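# Load two AA batteries into a remote's bay

## Task

Put both AA batteries into the open battery bay of the remote control. Each must face the correct polarity and be pressed fully home against its spring. The remote may be moved.

## Robot and tools

Robot: two arms, left_arm and right_arm, each ending in a parallel gripper. In the scene frame the origin is at table-top height, midway between the nominal arm bases, roughly 5 to 10 cm in from the near table edge. +z is up, +x points out over the table, and left_arm sits on the +y side. Image left and right do not match these names. Calibrated bases: left_arm at (+0.008, +0.284, -0.011) m, quat_wxyz (+1.000, +0.014, -0.012, -0.005). right_arm at (-0.001, -0.271, -0.007) m, quat_wxyz (+1.000, -0.015, -0.007, +0.001). Each gripper's fingers point along its own +z and open and close along its y. Its end_effector_position is the point between the pads, just under 1 cm behind the tips.

Frames: hand positions, orientations, velocities and targets are given in that arm's own base frame. Fixed cameras and the table use the scene frame. Motion offsets use the axes of each arm's current Hand target. Printed positions can be a few cm off, more at long reach.

Command row, used by execute_actions and move: 14 numbers, each in [-1, 1], always covering both arms. Order: dx, dy, dz, rx, ry, rz, opening for left_arm, then the same seven for right_arm. The first six of each arm are an offset from that arm's Hand target as it stood when the action or move began, not a pose. They are measured along the Hand target's axes. Scale: 1.0 equals 0.6 m for dx, dy, dz and 180 degrees for the rotation. rx, ry, rz form one rotation vector. Repeating a nonzero offset moves further each time. Six zeros re-command the current Hand target. The opening is absolute: +1 fully open (about 87 mm between pads), +0.5 about 69 mm, 0 about 43 mm, -0.5 about 18 mm, -1 closed. A 0 in the opening slot closes to 43 mm. To leave a gripper unchanged, resend its present value.

execute_actions(actions, cameras): actions is a list of actions. Each action is up to 15 rows, one per 1/30 s step. A short action repeats its last row to fill 15 steps. Every row in an action is counted from the same starting Hand target. Camera images come back only if actions is empty or cameras names them. cameras: a list of names, ["all"], or []. An unknown name voids the call.

move(target, speed, blend, opening_speed, blocking, cameras): drives each gripper along a straight path to the offset pose. target is one 14-number row or a list of up to 15 rows. Every row in the list is an offset from the same starting Hand targets. speed is in m/s, 0.002 to 2.9, default 0.25. Turning is capped at twice that in rad/s. You may give one speed per target. blend, in m, rounds corners between listed targets; 0 stops at each one. opening_speed, 0.2 or more per second on the -1..+1 scale, ramps finger motion. A move lasts at most 10 s and does not avoid obstacles or the other arm. Faster motion means more lag, drift and harder impacts. Do not route a gripper close to its own arm's base. blocking=false returns after about 0.5 s while motion continues. The result adds a move: line giving the ending (done, off_target, moving, held, fault) and limits (paced = pose was clipped, held = steps withheld). done means at rest within 10 mm and 2 degrees. Neither done nor off_target tells you whether anything is touched.

wait(seconds 0 to 10, cameras): lets time pass while the last commands hold; a running move continues. stop(cameras): brakes a running move. zoom_image(camera, region): gives a closer view of the latest image from cam_high, cam_low, cam_left_wrist or cam_right_wrist. region is [x0, y0, x1, y1] in pixels, at most 504 by 504. All four images are 672x504. finished_scene(scene): ends the scene permanently; pass this scene's number.

Results: each arm's end_effector_position (m) and end_effector_quat_wxyz, Hand target (the basis for the next offsets), Joint positions, Joint velocities ("within noise" when still), Joint torques (sign follows the joint angle; joints 1 to 3 wrap at ±28 N m), grip_measured on the command scale, Tool commands, and motor temperatures. Joint positions show the gripper as 0 (closed) to 1 (open). Grip readings can be off by about 1 mm. The gripper often stops short of its Hand target; the next command, even all zeros, re-requests it. If still short, send the remaining distance. Each step clamps commanded rotation to within 40 degrees of the measured one. Check position and tilt after each move and correct it. To grip, command about 0.04 below the grip_measured value at first contact. A blocked arm keeps pressing until you command it back past the contact point.

Joint ranges (rad): waist -2.618 to 3.054, shoulder 0 to 3.142, elbow 0 to 3.142 (straight at 2.901), wrist pitch ±1.571, wrist yaw ±1.571, wrist roll ±2.094.

Avoid: dropping parts, releasing moving parts, hard hits or pushes, arms or grippers touching each other, and strain on the wrist camera cables. Also avoid the bar, plate and rail near the bases; they stand up to 3 cm above the table and give no warning. Never let anything fall off the table or leave it off. Loose items may be nudged now and then. Holding loads, reaching far out or pushing at unreachable poses heats motors. MOTOR HOT appears at 75 °C; at 90 °C the arm folds and idles for the rest of the scene; at 100 °C it collapses.

Each tool is called as name(argument=value, ...) on one line, values as JSON.

## Session

execute_actions(actions=[])

Scene clock: 0.00 s.
left_arm: end_effector_position=(+0.3860, +0.0408, +0.0621) grip_measured=+0.969 end_effector_quat_wxyz=(+0.604, -0.089, +0.786, +0.098) | right_arm: end_effector_position=(+0.3880, -0.0126, +0.0635) grip_measured=+1.000 end_effector_quat_wxyz=(+0.593, +0.050, +0.803, -0.013)
Joint positions: left_arm=[-0.018 1.587 0.352 0.971 -0.282 -0.028 0.984] | right_arm=[-0.005 1.529 0.372 0.855 0.075 0.064 1]
Joint velocities: within noise
Joint torques (N m): no reading
Motor temperatures (°C): left_arm=[22 28 27 23 20 21 23] | right_arm=[24 29 26 21 22 22 24]
Heat: left arm: 28 °C; right arm: 29 °C.
Hand target: left_arm +0.3895, +0.0418, +0.0690; +0.612, -0.092, +0.779, +0.098 | right_arm +0.3933, -0.0137, +0.0743; +0.607, +0.052, +0.793, -0.013
Tool commands: left_gripper/opening=+1.0 right_gripper/opening=+1.0

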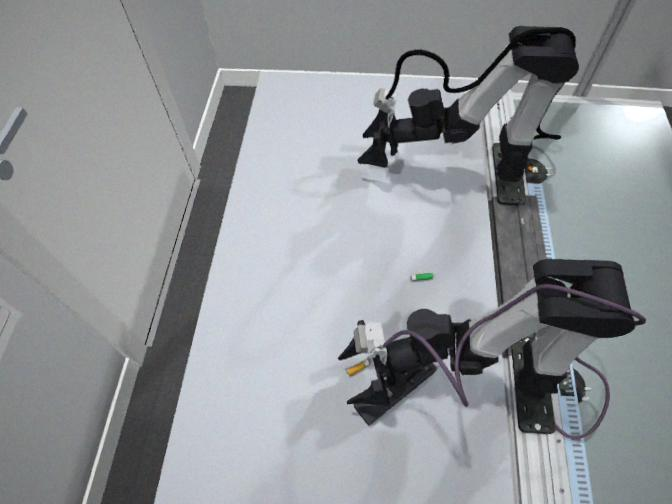

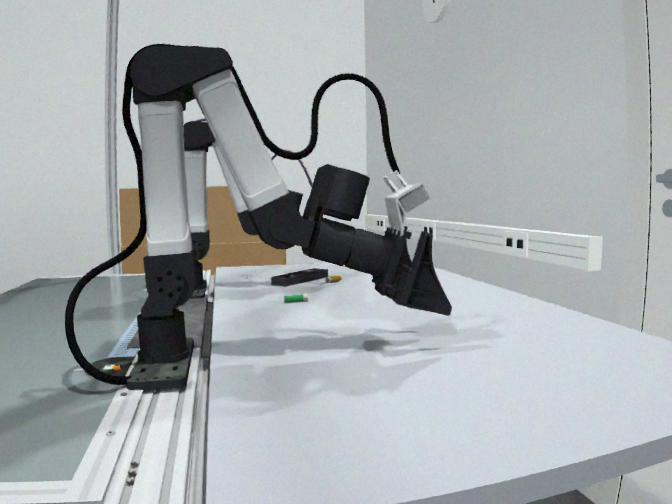

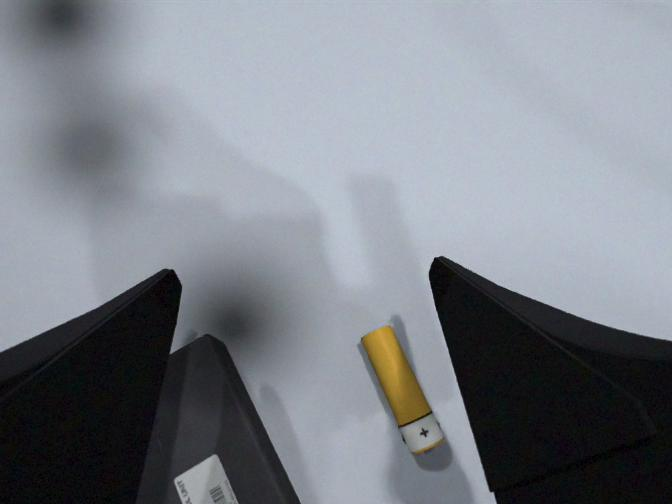

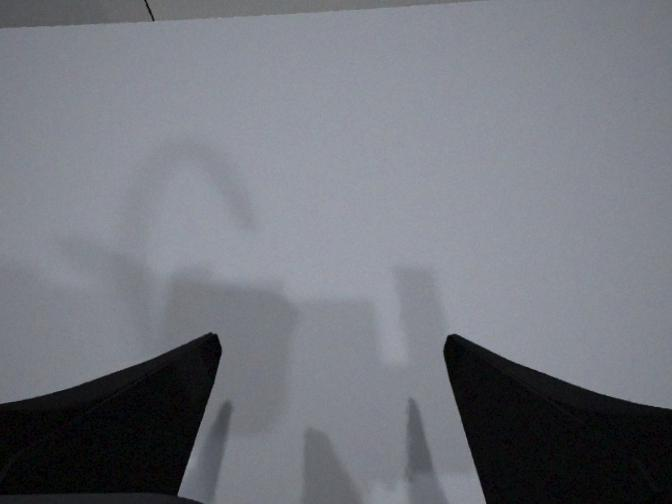

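move(target=[-0.257,0.052,-0.21,0.067,0.421,0.063,1,-0.187,0.16,-0.24,-0.009,0.416,-0.036,1], cameras=["all"])

Scene clock: 16.70 s.
left_arm: end_effector_position=(+0.3001, +0.0411, +0.2389) grip_measured=+0.969 end_effector_quat_wxyz=(+0.117, -0.001, +0.993, +0.024) | right_arm: end_effector_position=(+0.2957, +0.0837, +0.2095) grip_measured=+1.000 end_effector_quat_wxyz=(+0.072, -0.003, +0.997, +0.014)
Joint positions: left_arm=[0.108 1.724 1.965 -1.573 -0.022 0.11 0.984] | right_arm=[0.248 1.783 1.91 -1.552 0.007 0.24 1]
Joint torques (N m): left_arm=[0.43 -8.24 7.47 0.95 0.26 0.03] | right_arm=[0.7 -10.51 7.06 0.59 -0.19 0.15]
Heat: left arm: 30 °C; right arm: 30 °C.
Hand target: left_arm +0.2995, +0.0419, +0.2493; +0.000, +0.000, +1.000, +0.000 | right_arm +0.2930, +0.0864, +0.2242; +0.000, -0.001, +1.000, -0.001
Off the commanded pose: left_arm 0.010 m, 14 deg | right_arm 0.015 m, 8 deg.
joint sent to its limit (left arm) — joint 4 (wrist pitch), lower limit. The joint targets are off in orientation, not in position.
joint sent to its limit (right arm) — joint 4 (wrist pitch), lower limit. The joint targets are off in orientation, not in position.
move: off_target (left_arm, right_arm)

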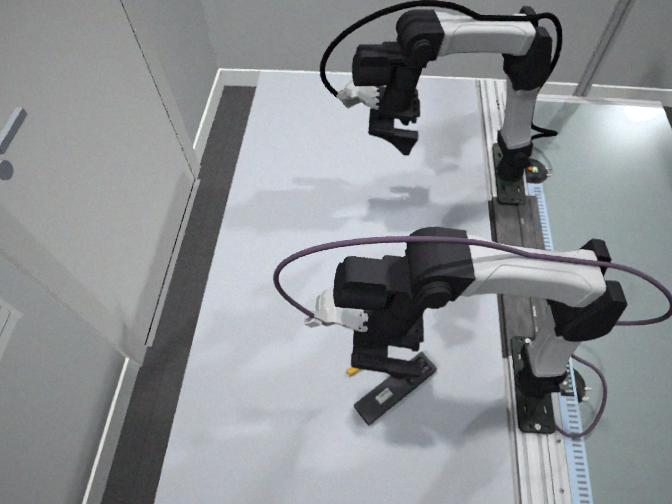

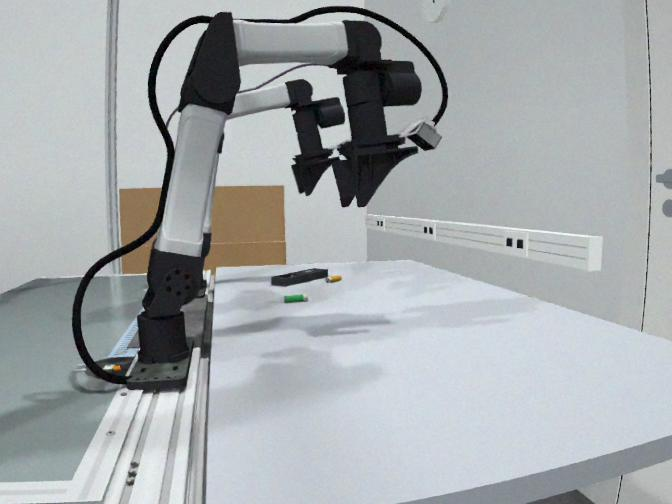

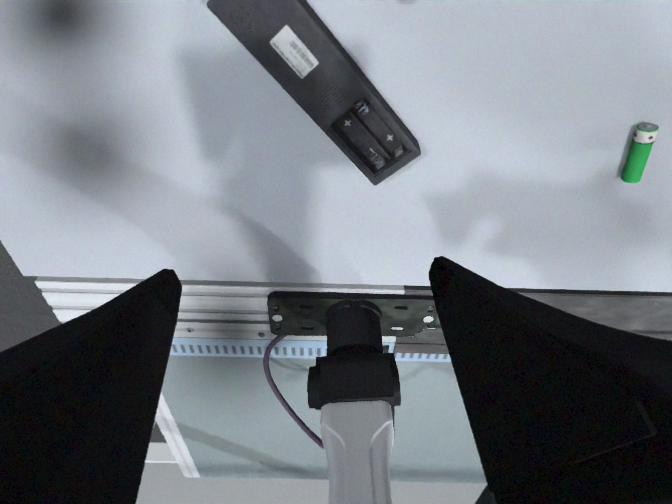

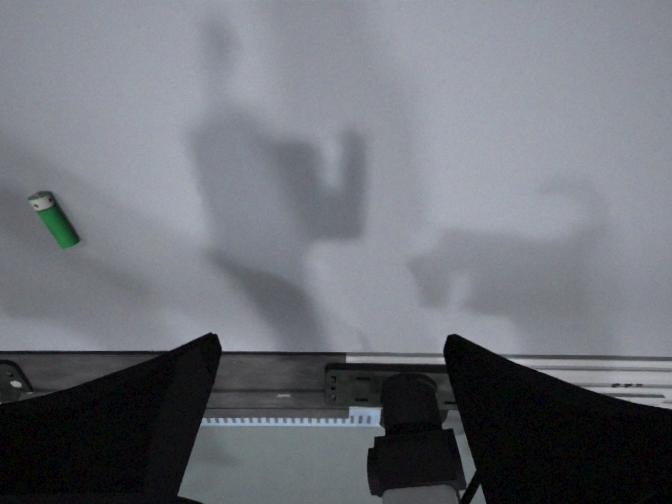

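zoom_image(camera="cam_left_wrist", region=[310, 80, 440, 200])

zoom_image(camera="cam_high", region=[330, 330, 450, 430])

Scaled by 3.877.

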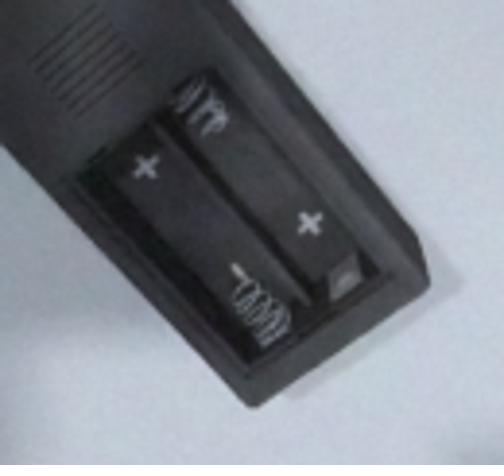

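Scaled by 4.200.

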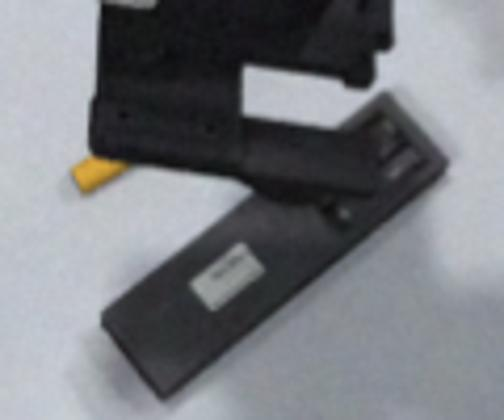

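move(target=[0.108,-0.467,0.217,0,0,0,1,0,-0.25,0,0,0,0,1], cameras=["cam_left_wrist","cam_high"])

Scene clock: 37.60 s.
left_arm: end_effector_position=(+0.2282, -0.2314, +0.1144) grip_measured=+0.969 end_effector_quat_wxyz=(-0.010, +0.008, +1.000, +0.015) | right_arm: end_effector_position=(+0.2942, -0.0596, +0.2159) grip_measured=+1.000 end_effector_quat_wxyz=(+0.081, +0.000, +0.997, -0.011)
Joint positions: left_arm=[-0.716 1.928 1.696 -1.373 -0.01 -0.699 0.984] | right_arm=[-0.18 1.747 1.895 -1.554 -0.008 -0.179 1]
Joint torques (N m): left_arm=[-0.06 -8.4 8.25 0.5 0.11 -0.2] | right_arm=[0.09 -8.49 6.79 0.65 0.02 -0.02]
Motor temperatures (°C): left_arm=[22 33 30 25 20 21 23] | right_arm=[24 33 28 22 22 22 24]
Heat: left arm: 33 °C; right arm: 33 °C.
Hand target: left_arm +0.2349, -0.2381, +0.1188; +0.000, -0.001, +1.000, +0.001 | right_arm +0.2932, -0.0636, +0.2244; +0.000, -0.001, +1.000, -0.001
Off the commanded pose: left_arm 0.011 m, 2 deg | right_arm 0.009 m, 9 deg.
joint sent to its limit (right arm) — joint 4 (wrist pitch), lower limit. The joint targets are off in orientation, not in position.
move: off_target (left_arm, right_arm)
Images, in order (width x height): cam_high 672x504, cam_left_wrist 672x504.

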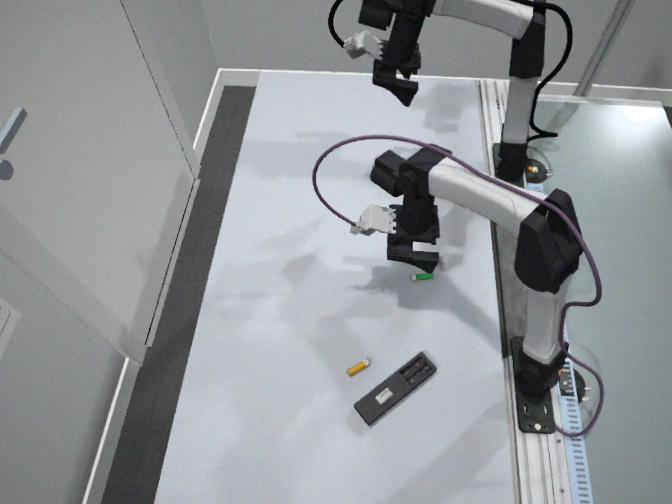

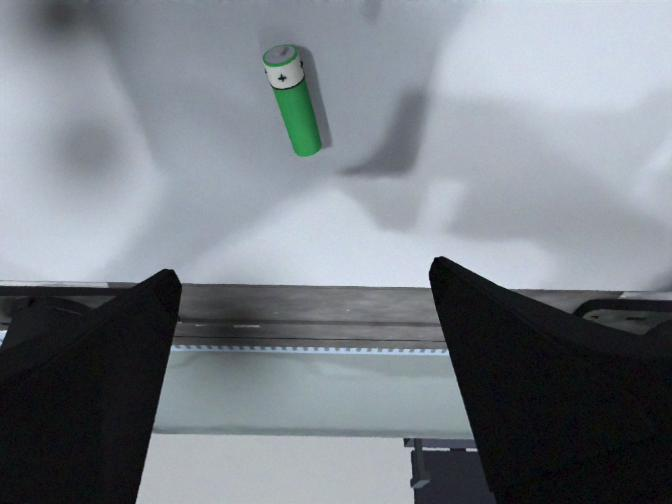

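move(target=[0,0.008,0.105,0,0,0,1,0,0,0,0,0,0,1], cameras=["cam_left_wrist","cam_low"])

Scene clock: 41.53 s.
left_arm: end_effector_position=(+0.2315, -0.2343, +0.0589) grip_measured=+0.969 end_effector_quat_wxyz=(+0.002, +0.008, +1.000, +0.005) | right_arm: end_effector_position=(+0.2942, -0.0596, +0.2159) grip_measured=+1.000 end_effector_quat_wxyz=(+0.081, +0.000, +0.997, -0.011)
Joint positions: left_arm=[-0.716 1.936 1.49 -1.128 -0.01 -0.7 0.984] | right_arm=[-0.18 1.747 1.895 -1.554 -0.008 -0.179 1]
Joint torques (N m): left_arm=[0.68 -8.38 5.39 0.61 0.1 -0.14] | right_arm=[0.09 -8.47 6.79 0.65 0.03 -0.03]
Heat: left arm: 34 °C; right arm: 33 °C.
Hand target: left_arm +0.2349, -0.2333, +0.0558; +0.000, +0.000, +1.000, +0.001 | right_arm +0.2932, -0.0636, +0.2244; +0.000, -0.001, +1.000, -0.001
Off the commanded pose: left_arm 0.005 m, 1 deg | right_arm 0.009 m, 9 deg.
joint sent to its limit (right arm) — joint 4 (wrist pitch), lower limit. The joint targets are off in orientation, not in position.
move: off_target (right_arm)
Images, in order (width x height): cam_low 672x504, cam_left_wrist 672x504.

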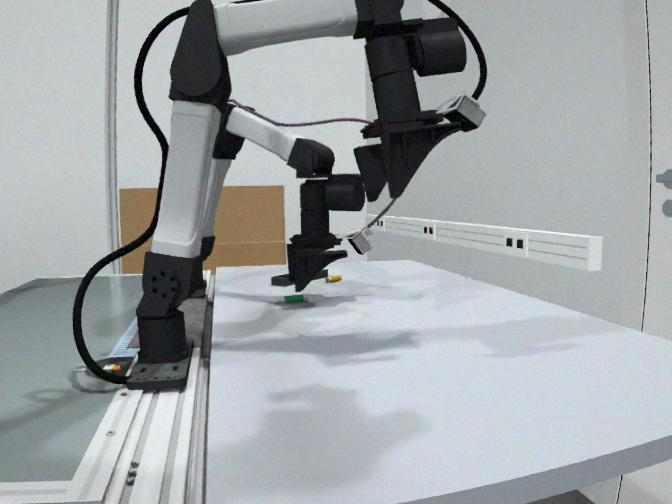

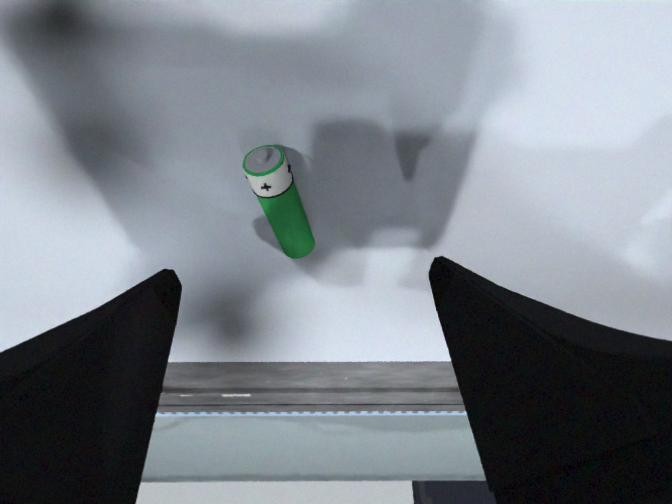

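move(target=[0,0.01,0.05,0,0,-0.07,1,0,0,0,0,0,0,1], cameras=["cam_left_wrist"])

Scene clock: 46.13 s.
left_arm: end_effector_position=(+0.2312, -0.2262, +0.0276) grip_measured=+0.969 end_effector_quat_wxyz=(-0.002, -0.098, +0.995, +0.008) | right_arm: end_effector_position=(+0.2942, -0.0596, +0.2159) grip_measured=+1.000 end_effector_quat_wxyz=(+0.081, +0.000, +0.997, -0.011)
Joint positions: left_arm=[-0.68 1.936 1.36 -1.01 -0.008 -0.876 0.984] | right_arm=[-0.18 1.747 1.895 -1.554 -0.008 -0.179 1]
Joint torques (N m): left_arm=[0.54 -8.72 5.14 0.61 0.05 -0.24] | right_arm=[0.1 -8.49 6.79 0.65 0.03 -0.03]
Heat: left arm: 35 °C; right arm: 33 °C.
Hand target: left_arm +0.2348, -0.2272, +0.0257; +0.000, -0.110, +0.994, +0.001 | right_arm +0.2932, -0.0636, +0.2244; +0.000, -0.001, +1.000, -0.001
Off the commanded pose: left_arm 0.004 m, 2 deg | right_arm 0.009 m, 9 deg.
joint sent to its limit (right arm) — joint 4 (wrist pitch), lower limit. The joint targets are off in orientation, not in position.
move: off_target (right_arm)
Images, in order (width x height): cam_left_wrist 672x504.

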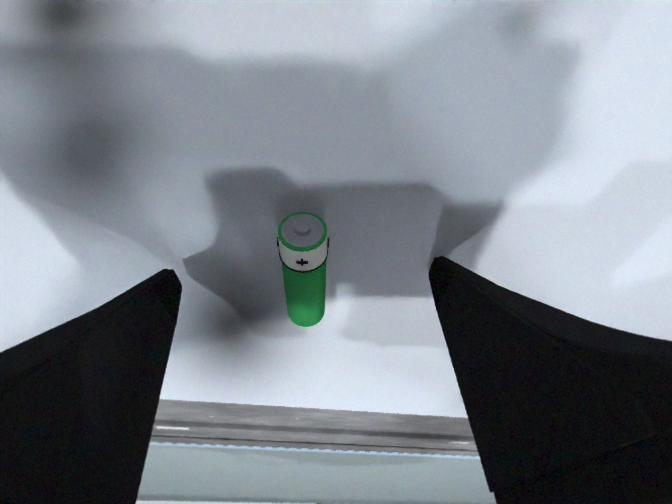

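move(target=[[0,0,0.005,0,0,0,1,0,0,0,0,0,0,1],[0,0,0.005,0,0,0,-0.72,0,0,0,0,0,0,1]], opening_speed=1.5, cameras=["cam_left_wrist"])

Scene clock: 53.27 s.
left_arm: end_effector_position=(+0.2328, -0.2297, +0.0255) grip_measured=-0.619 end_effector_quat_wxyz=(+0.000, -0.100, +0.995, -0.001) | right_arm: end_effector_position=(+0.2942, -0.0596, +0.2159) grip_measured=+1.000 end_effector_quat_wxyz=(+0.081, +0.000, +0.997, -0.011)
Joint positions: left_arm=[-0.68 1.936 1.351 -0.985 0.001 -0.881 0.191] | right_arm=[-0.18 1.747 1.895 -1.554 -0.008 -0.179 1]
Joint torques (N m): left_arm=[0.18 -8.72 4.78 0.47 0.04 -0.21] | right_arm=[0.09 -8.49 6.8 0.65 0.02 -0.03]
Heat: left arm: 36 °C; right arm: 33 °C.
Hand target: left_arm +0.2349, -0.2272, +0.0228; +0.000, -0.110, +0.994, +0.001 | right_arm +0.2932, -0.0636, +0.2244; +0.000, -0.001, +1.000, -0.001
Off the commanded pose: left_arm 0.004 m, 1 deg | right_arm 0.009 m, 9 deg.
joint sent to its limit (right arm) — joint 4 (wrist pitch), lower limit. The joint targets are off in orientation, not in position.
move: off_target (right_arm)
Images, in order (width x height): cam_left_wrist 672x504.

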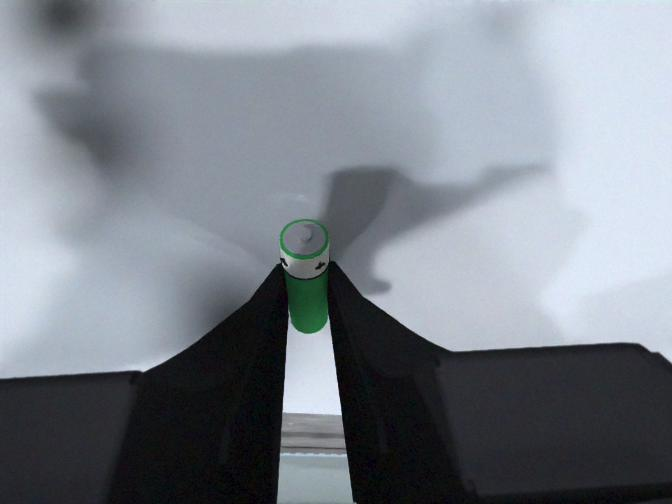

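move(target=[[0,0,-0.16,0,0,0,-0.72,0,0,0,0,0,0,1],[-0.118,0.327,-0.16,0,0,-0.139,-0.72,0,0,0,0,0,0,1]], cameras=["cam_left_wrist","cam_high"])

zoom_image(camera="cam_left_wrist", region=[180, 20, 480, 350])

Scene clock: 61.07 s.
left_arm: end_effector_position=(+0.2576, -0.0216, +0.1134) grip_measured=-0.619 end_effector_quat_wxyz=(-0.018, -0.327, +0.945, +0.006) | right_arm: end_effector_position=(+0.2942, -0.0596, +0.2159) grip_measured=+1.000 end_effector_quat_wxyz=(+0.081, +0.000, +0.997, -0.011)
Joint positions: left_arm=[0.015 1.678 1.38 -1.312 0 -0.653 0.191] | right_arm=[-0.18 1.747 1.895 -1.554 -0.008 -0.179 1]
Joint torques (N m): left_arm=[-0.29 -8.24 6.02 0.5 0.05 -0.01] | right_arm=[0.09 -8.49 6.8 0.64 0.03 -0.03]
Heat: left arm: 37 °C; right arm: 33 °C.
Hand target: left_arm +0.2610, -0.0204, +0.1190; +0.000, -0.323, +0.946, +0.001 | right_arm +0.2932, -0.0636, +0.2244; +0.000, -0.001, +1.000, -0.001
Off the commanded pose: left_arm 0.007 m, 2 deg | right_arm 0.009 m, 9 deg.
joint sent to its limit (right arm) — joint 4 (wrist pitch), lower limit. The joint targets are off in orientation, not in position.
move: off_target (right_arm)
Images, in order (width x height): cam_high 672x504, cam_left_wrist 672x504.

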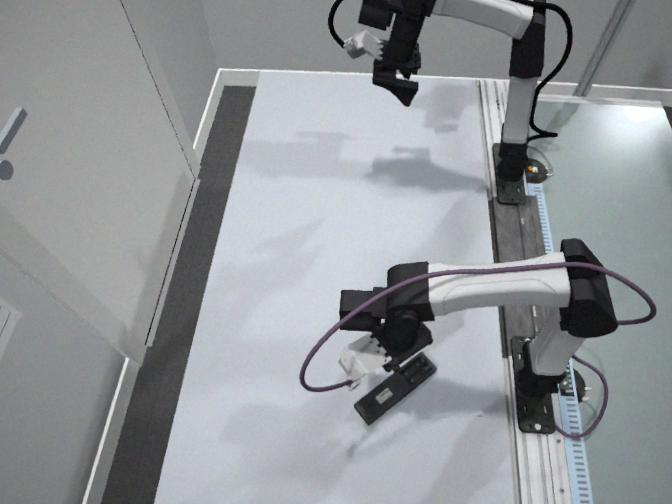

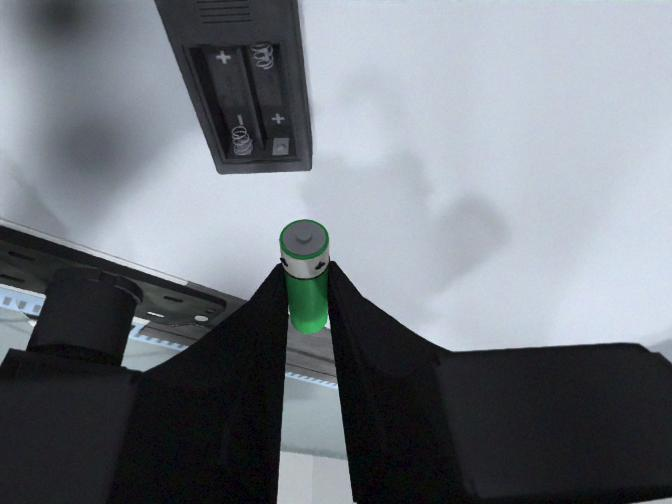

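Scaled by 1.527.

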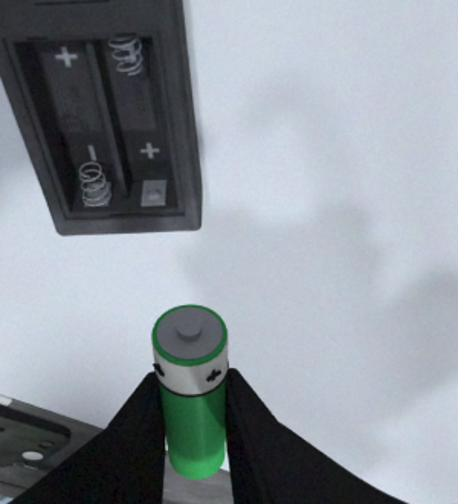

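move(target=[-0.007,0.053,0.065,0,0,-0.017,-0.72,0,0,0,0,0,0,1], cameras=["cam_left_wrist"])

zoom_image(camera="cam_left_wrist", region=[180, 50, 480, 350])

Scene clock: 71.30 s.
left_arm: end_effector_position=(+0.2418, +0.0047, +0.0761) grip_measured=-0.619 end_effector_quat_wxyz=(-0.019, -0.350, +0.937, +0.004) | right_arm: end_effector_position=(+0.2942, -0.0596, +0.2159) grip_measured=+1.000 end_effector_quat_wxyz=(+0.081, +0.000, +0.997, -0.011)
Joint positions: left_arm=[0.117 1.639 1.188 -1.158 0 -0.598 0.191] | right_arm=[-0.18 1.747 1.895 -1.554 -0.008 -0.179 1]
Joint torques (N m): left_arm=[0.16 -8.23 5.15 0.58 0.01 0.07] | right_arm=[0.09 -8.49 6.8 0.65 0.02 -0.03]
Motor temperatures (°C): left_arm=[22 38 31 24 20 21 23] | right_arm=[24 34 29 22 22 22 24]
Heat: left arm: 38 °C; right arm: 34 °C.
Hand target: left_arm +0.2448, +0.0074, +0.0800; +0.000, -0.348, +0.937, +0.001 | right_arm +0.2932, -0.0636, +0.2244; +0.000, -0.001, +1.000, -0.001
Off the commanded pose: left_arm 0.006 m, 2 deg | right_arm 0.009 m, 9 deg.
joint sent to its limit (right arm) — joint 4 (wrist pitch), lower limit. The joint targets are off in orientation, not in position.
move: off_target (right_arm)
Images, in order (width x height): cam_left_wrist 672x504.

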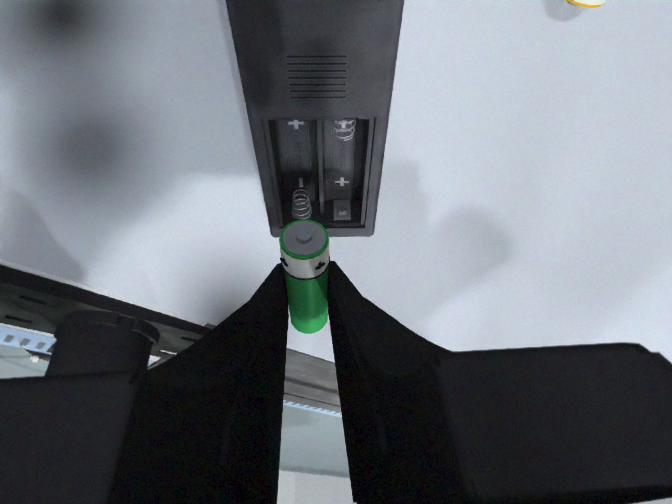

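Scaled by 1.680.

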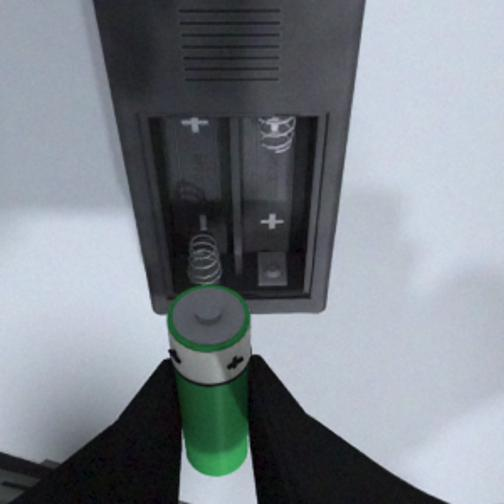

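move(target=[-0.015,0.007,0.033,0,-0.139,0,-0.72,0,0,0,0,0,0,1], speed=0.12, cameras=["cam_left_wrist","cam_low"])

zoom_image(camera="cam_left_wrist", region=[180, 120, 430, 370])

zoom_image(camera="cam_low", region=[230, 200, 370, 320])

Scene clock: 87.13 s.
left_arm: end_effector_position=(+0.2439, +0.0137, +0.0563) grip_measured=-0.619 end_effector_quat_wxyz=(+0.182, -0.334, +0.922, +0.072) | right_arm: end_effector_position=(+0.2942, -0.0596, +0.2159) grip_measured=+1.000 end_effector_quat_wxyz=(+0.081, +0.000, +0.997, -0.011)
Joint positions: left_arm=[-0.028 1.332 0.832 -0.775 -0.265 -0.685 0.191] | right_arm=[-0.18 1.747 1.895 -1.554 -0.008 -0.179 1]
Joint torques (N m): left_arm=[-0.79 -5.53 5.7 1.24 -0.42 -0.19] | right_arm=[0.09 -8.49 6.8 0.65 0.03 -0.03]
Heat: left arm: 39 °C; right arm: 34 °C.
Hand target: left_arm +0.2489, +0.0165, +0.0602; +0.203, -0.340, +0.915, +0.076 | right_arm +0.2932, -0.0636, +0.2244; +0.000, -0.001, +1.000, -0.001
Off the commanded pose: left_arm 0.007 m, 3 deg | right_arm 0.009 m, 9 deg.
joint sent to its limit (right arm) — joint 4 (wrist pitch), lower limit. The joint targets are off in orientation, not in position.
move: off_target (left_arm, right_arm)
Images, in order (width x height): cam_low 672x504, cam_left_wrist 672x504.

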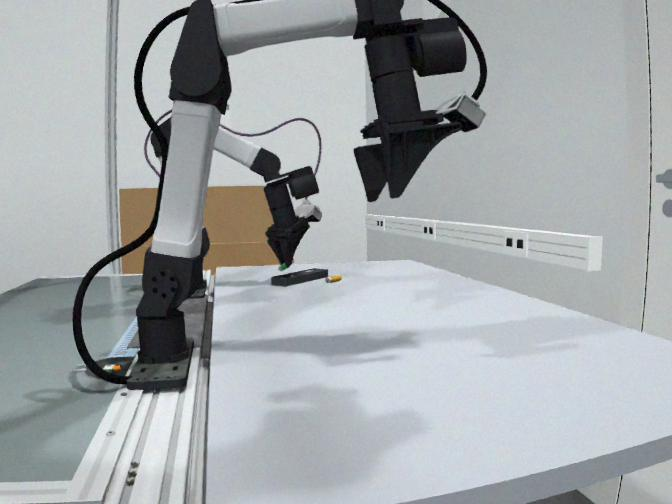

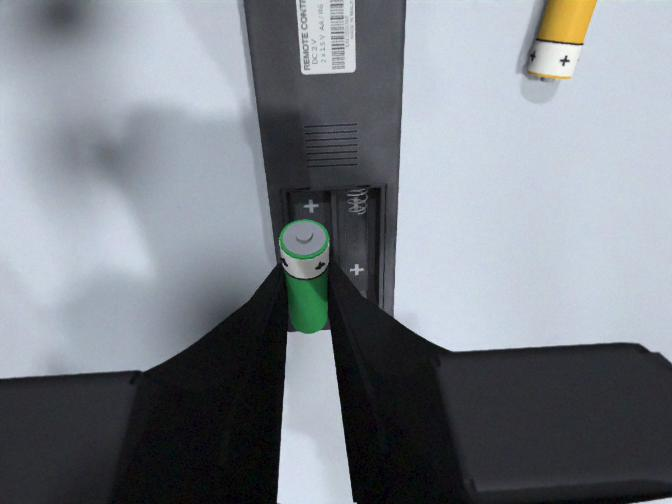

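Scaled by 2.016.

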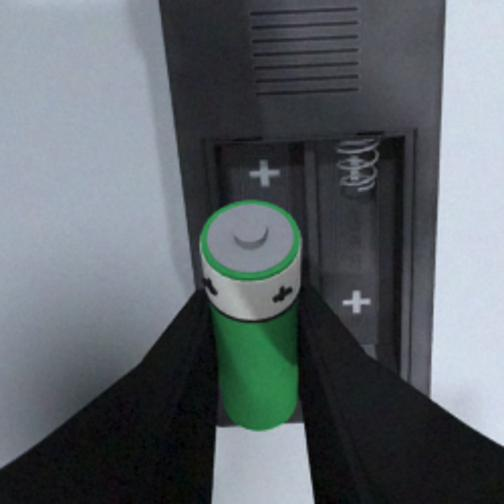

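Scaled by 3.600.

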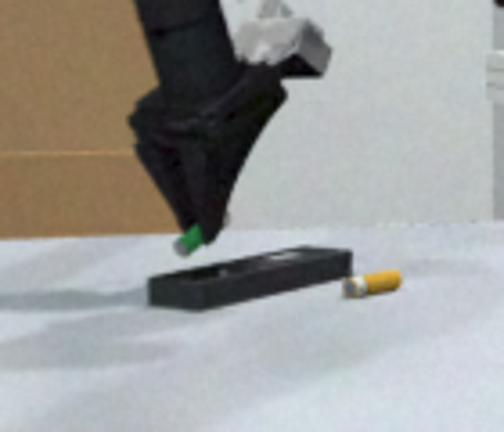

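move(target=[0.0105,0,0.0227,0,0,0,-0.72,0,0,0,0,0,0,1], speed=0.08, cameras=["cam_left_wrist","cam_low"])

zoom_image(camera="cam_left_wrist", region=[180, 120, 430, 370])

zoom_image(camera="cam_low", region=[250, 230, 350, 300])

Scene clock: 97.13 s.
left_arm: end_effector_position=(+0.2449, +0.0138, +0.0453) grip_measured=-0.619 end_effector_quat_wxyz=(+0.191, -0.335, +0.920, +0.069) | right_arm: end_effector_position=(+0.2942, -0.0596, +0.2159) grip_measured=+1.000 end_effector_quat_wxyz=(+0.081, +0.000, +0.997, -0.011)
Joint positions: left_arm=[-0.028 1.332 0.783 -0.708 -0.266 -0.685 0.191] | right_arm=[-0.18 1.747 1.895 -1.554 -0.008 -0.179 1]
Joint torques (N m): left_arm=[-0.83 -3.9 5.76 1.36 -0.47 -0.15] | right_arm=[0.09 -8.47 6.79 0.65 0.03 -0.03]
Heat: left arm: 37 °C; right arm: 34 °C.
Hand target: left_arm +0.2490, +0.0165, +0.0453; +0.203, -0.340, +0.915, +0.076 | right_arm +0.2932, -0.0636, +0.2244; +0.000, -0.001, +1.000, -0.001
Off the commanded pose: left_arm 0.005 m, 2 deg | right_arm 0.009 m, 9 deg.
joint sent to its limit (right arm) — joint 4 (wrist pitch), lower limit. The joint targets are off in orientation, not in position.
move: off_target (right_arm)
Images, in order (width x height): cam_low 672x504, cam_left_wrist 672x504.

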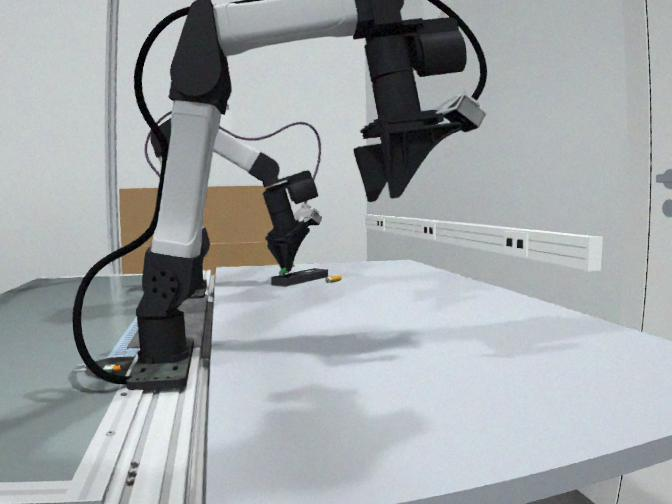

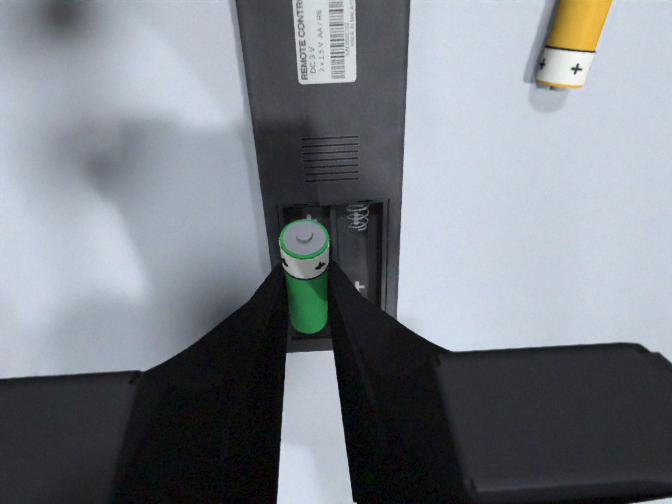

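Scaled by 2.016.

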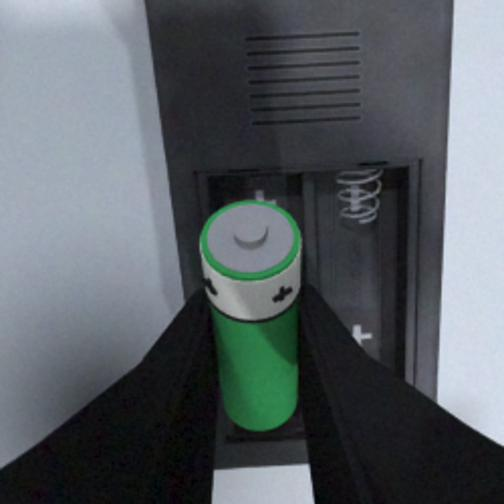

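Scaled by 5.040.

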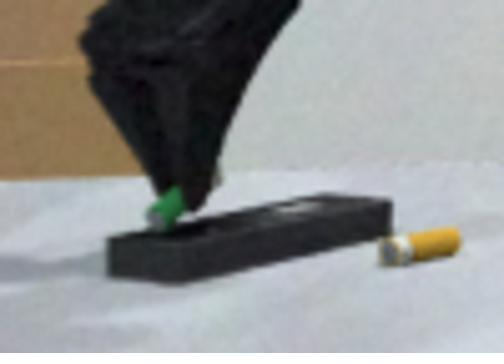

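move(target=[0.0108,0.000,0.0115,0,0,0,-0.72,0,0,0,0,0,0,1], speed=0.06, cameras=["cam_left_wrist","cam_low"])

zoom_image(camera="cam_left_wrist", region=[180, 120, 430, 370])

zoom_image(camera="cam_low", region=[250, 230, 350, 300])

Scene clock: 103.27 s.
left_arm: end_effector_position=(+0.2433, +0.0117, +0.0384) grip_measured=-0.619 end_effector_quat_wxyz=(+0.193, -0.334, +0.920, +0.068) | right_arm: end_effector_position=(+0.2942, -0.0596, +0.2159) grip_measured=+1.000 end_effector_quat_wxyz=(+0.081, +0.000, +0.997, -0.011)
Joint positions: left_arm=[-0.038 1.332 0.754 -0.677 -0.268 -0.692 0.191] | right_arm=[-0.18 1.747 1.895 -1.554 -0.008 -0.179 1]
Joint torques (N m): left_arm=[-0.85 -3.58 5.2 1.39 -0.41 -0.2] | right_arm=[0.1 -8.49 6.79 0.65 0.03 -0.03]
Heat: left arm: 36 °C; right arm: 34 °C.
Hand target: left_arm +0.2467, +0.0145, +0.0363; +0.203, -0.340, +0.915, +0.076 | right_arm +0.2932, -0.0636, +0.2244; +0.000, -0.001, +1.000, -0.001
Off the commanded pose: left_arm 0.005 m, 2 deg | right_arm 0.009 m, 9 deg.
joint sent to its limit (right arm) — joint 4 (wrist pitch), lower limit. The joint targets are off in orientation, not in position.
move: off_target (right_arm)
Images, in order (width x height): cam_low 672x504, cam_left_wrist 672x504.

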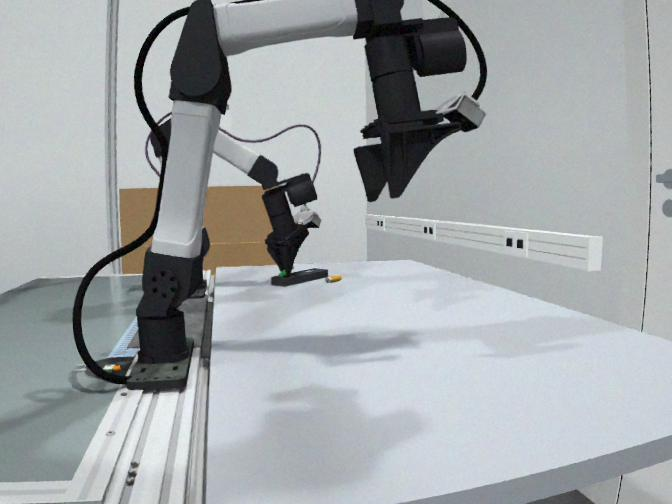

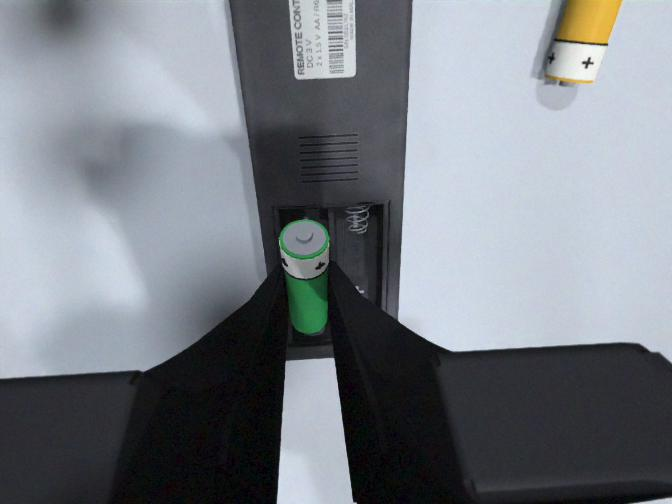

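Scaled by 2.016.

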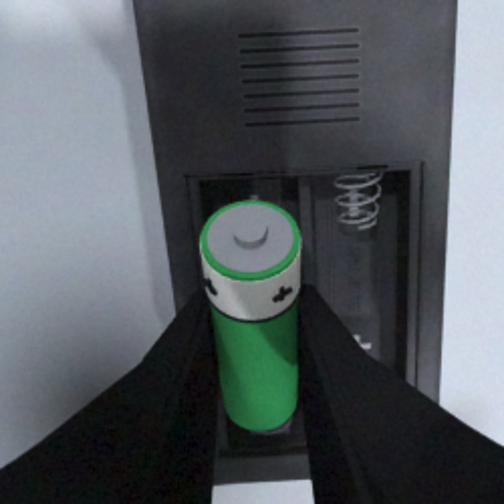

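Scaled by 5.040.

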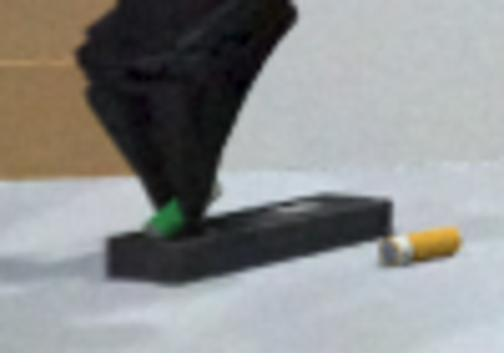

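move(target=[0.0087,0.0025,0.0068,0,0,0,-0.72,0,0,0,0,0,0,1], speed=0.05, cameras=["cam_left_wrist","cam_low"])

zoom_image(camera="cam_left_wrist", region=[180, 120, 430, 370])

zoom_image(camera="cam_low", region=[250, 230, 350, 300])

Scene clock: 107.53 s.
left_arm: end_effector_position=(+0.2428, +0.0116, +0.0375) grip_measured=-0.619 end_effector_quat_wxyz=(+0.198, -0.333, +0.919, +0.069) | right_arm: end_effector_position=(+0.2942, -0.0596, +0.2159) grip_measured=+1.000 end_effector_quat_wxyz=(+0.081, +0.000, +0.997, -0.011)
Joint positions: left_arm=[-0.044 1.323 0.741 -0.665 -0.276 -0.694 0.191] | right_arm=[-0.18 1.747 1.895 -1.554 -0.008 -0.179 1]
Joint torques (N m): left_arm=[-0.44 -3.21 3.81 1.54 -0.33 -0.25] | right_arm=[0.09 -8.49 6.8 0.65 0.03 -0.03]
Heat: left arm: 35 °C; right arm: 34 °C.
Hand target: left_arm +0.2434, +0.0138, +0.0303; +0.203, -0.340, +0.915, +0.076 | right_arm +0.2932, -0.0636, +0.2244; +0.000, -0.001, +1.000, -0.001
Off the commanded pose: left_arm 0.008 m, 1 deg | right_arm 0.009 m, 9 deg.
joint sent to its limit (right arm) — joint 4 (wrist pitch), lower limit. The joint targets are off in orientation, not in position.
move: off_target (right_arm)
Images, in order (width x height): cam_low 672x504, cam_left_wrist 672x504.

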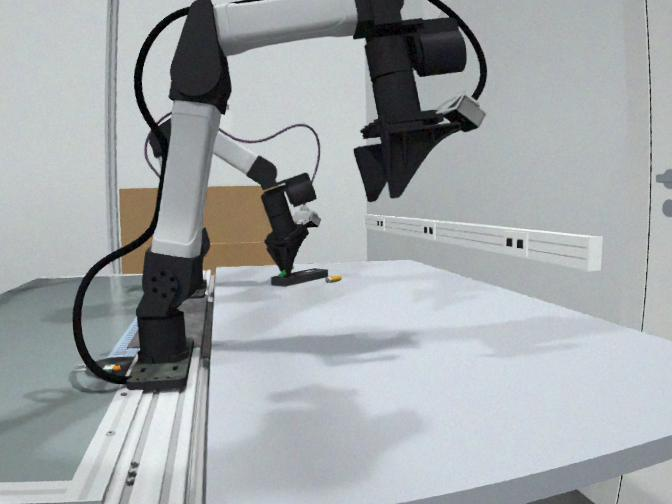

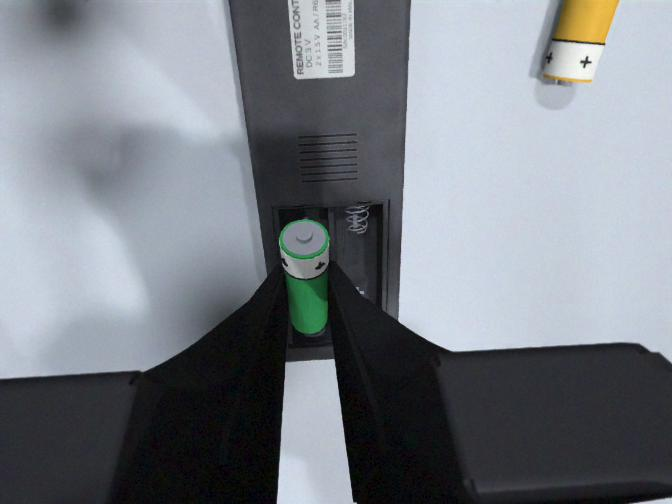

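Scaled by 2.016.

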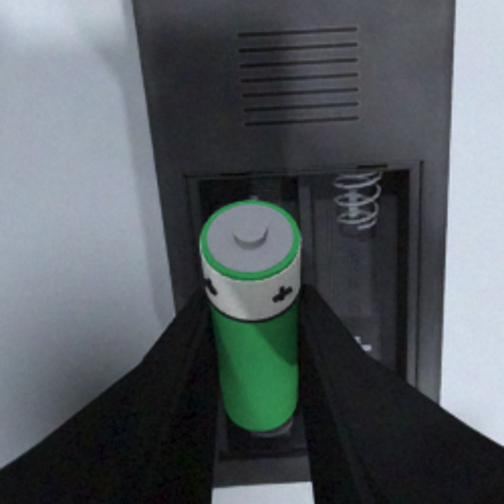

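Scaled by 5.040.

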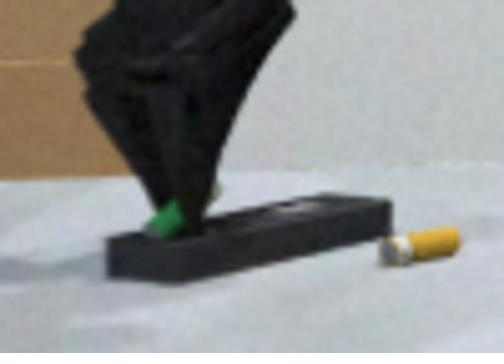

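move(target=[0.0065,0.001,-0.009,0,0,0,-0.8,0,0,0,0,0,0,1], speed=0.05, cameras=["cam_left_wrist","cam_low"])

zoom_image(camera="cam_left_wrist", region=[180, 120, 430, 370])

zoom_image(camera="cam_low", region=[250, 230, 350, 300])

Scene clock: 117.83 s.
left_arm: end_effector_position=(+0.2425, +0.0112, +0.0379) grip_measured=-0.619 end_effector_quat_wxyz=(+0.205, -0.335, +0.917, +0.074) | right_arm: end_effector_position=(+0.2942, -0.0596, +0.2159) grip_measured=+1.000 end_effector_quat_wxyz=(+0.081, +0.000, +0.997, -0.011)
Joint positions: left_arm=[-0.058 1.312 0.731 -0.659 -0.295 -0.709 0.191] | right_arm=[-0.18 1.747 1.895 -1.554 -0.008 -0.179 1]
Joint torques (N m): left_arm=[-1.03 -4.1 4.38 1.19 -0.23 -0.26] | right_arm=[0.09 -8.49 6.8 0.65 0.03 -0.03]
Heat: left arm: 34 °C; right arm: 34 °C.
Hand target: left_arm +0.2387, +0.0104, +0.0336; +0.203, -0.340, +0.915, +0.076 | right_arm +0.2932, -0.0636, +0.2244; +0.000, -0.001, +1.000, -0.001
Off the commanded pose: left_arm 0.006 m, 1 deg | right_arm 0.009 m, 9 deg.
joint sent to its limit (right arm) — joint 4 (wrist pitch), lower limit. The joint targets are off in orientation, not in position.
move: off_target (right_arm)
Images, in order (width x height): cam_low 672x504, cam_left_wrist 672x504.

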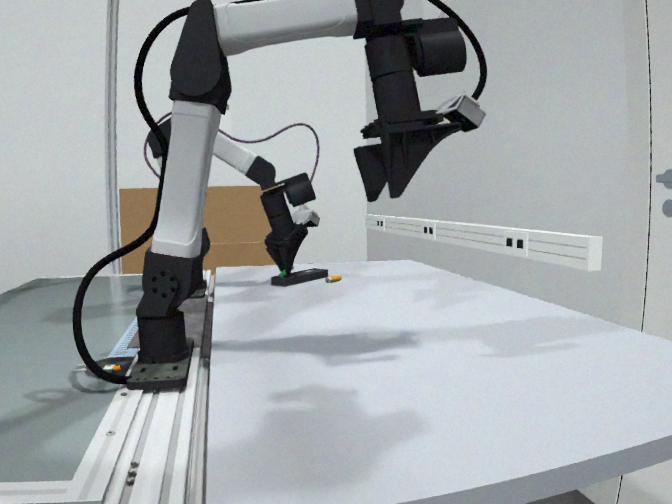

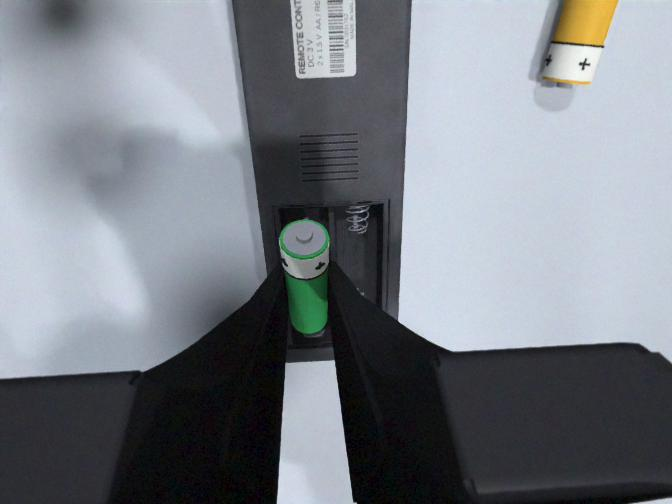

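Scaled by 2.016.

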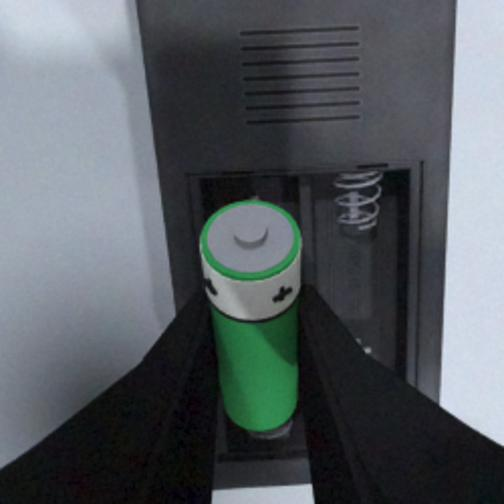

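Scaled by 5.040.

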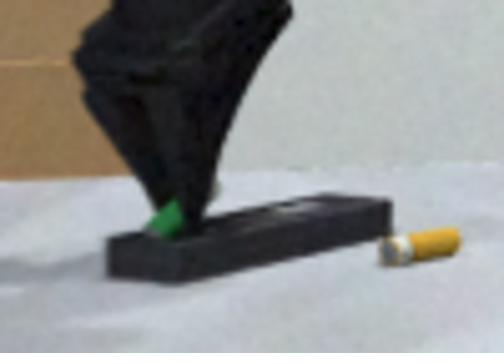

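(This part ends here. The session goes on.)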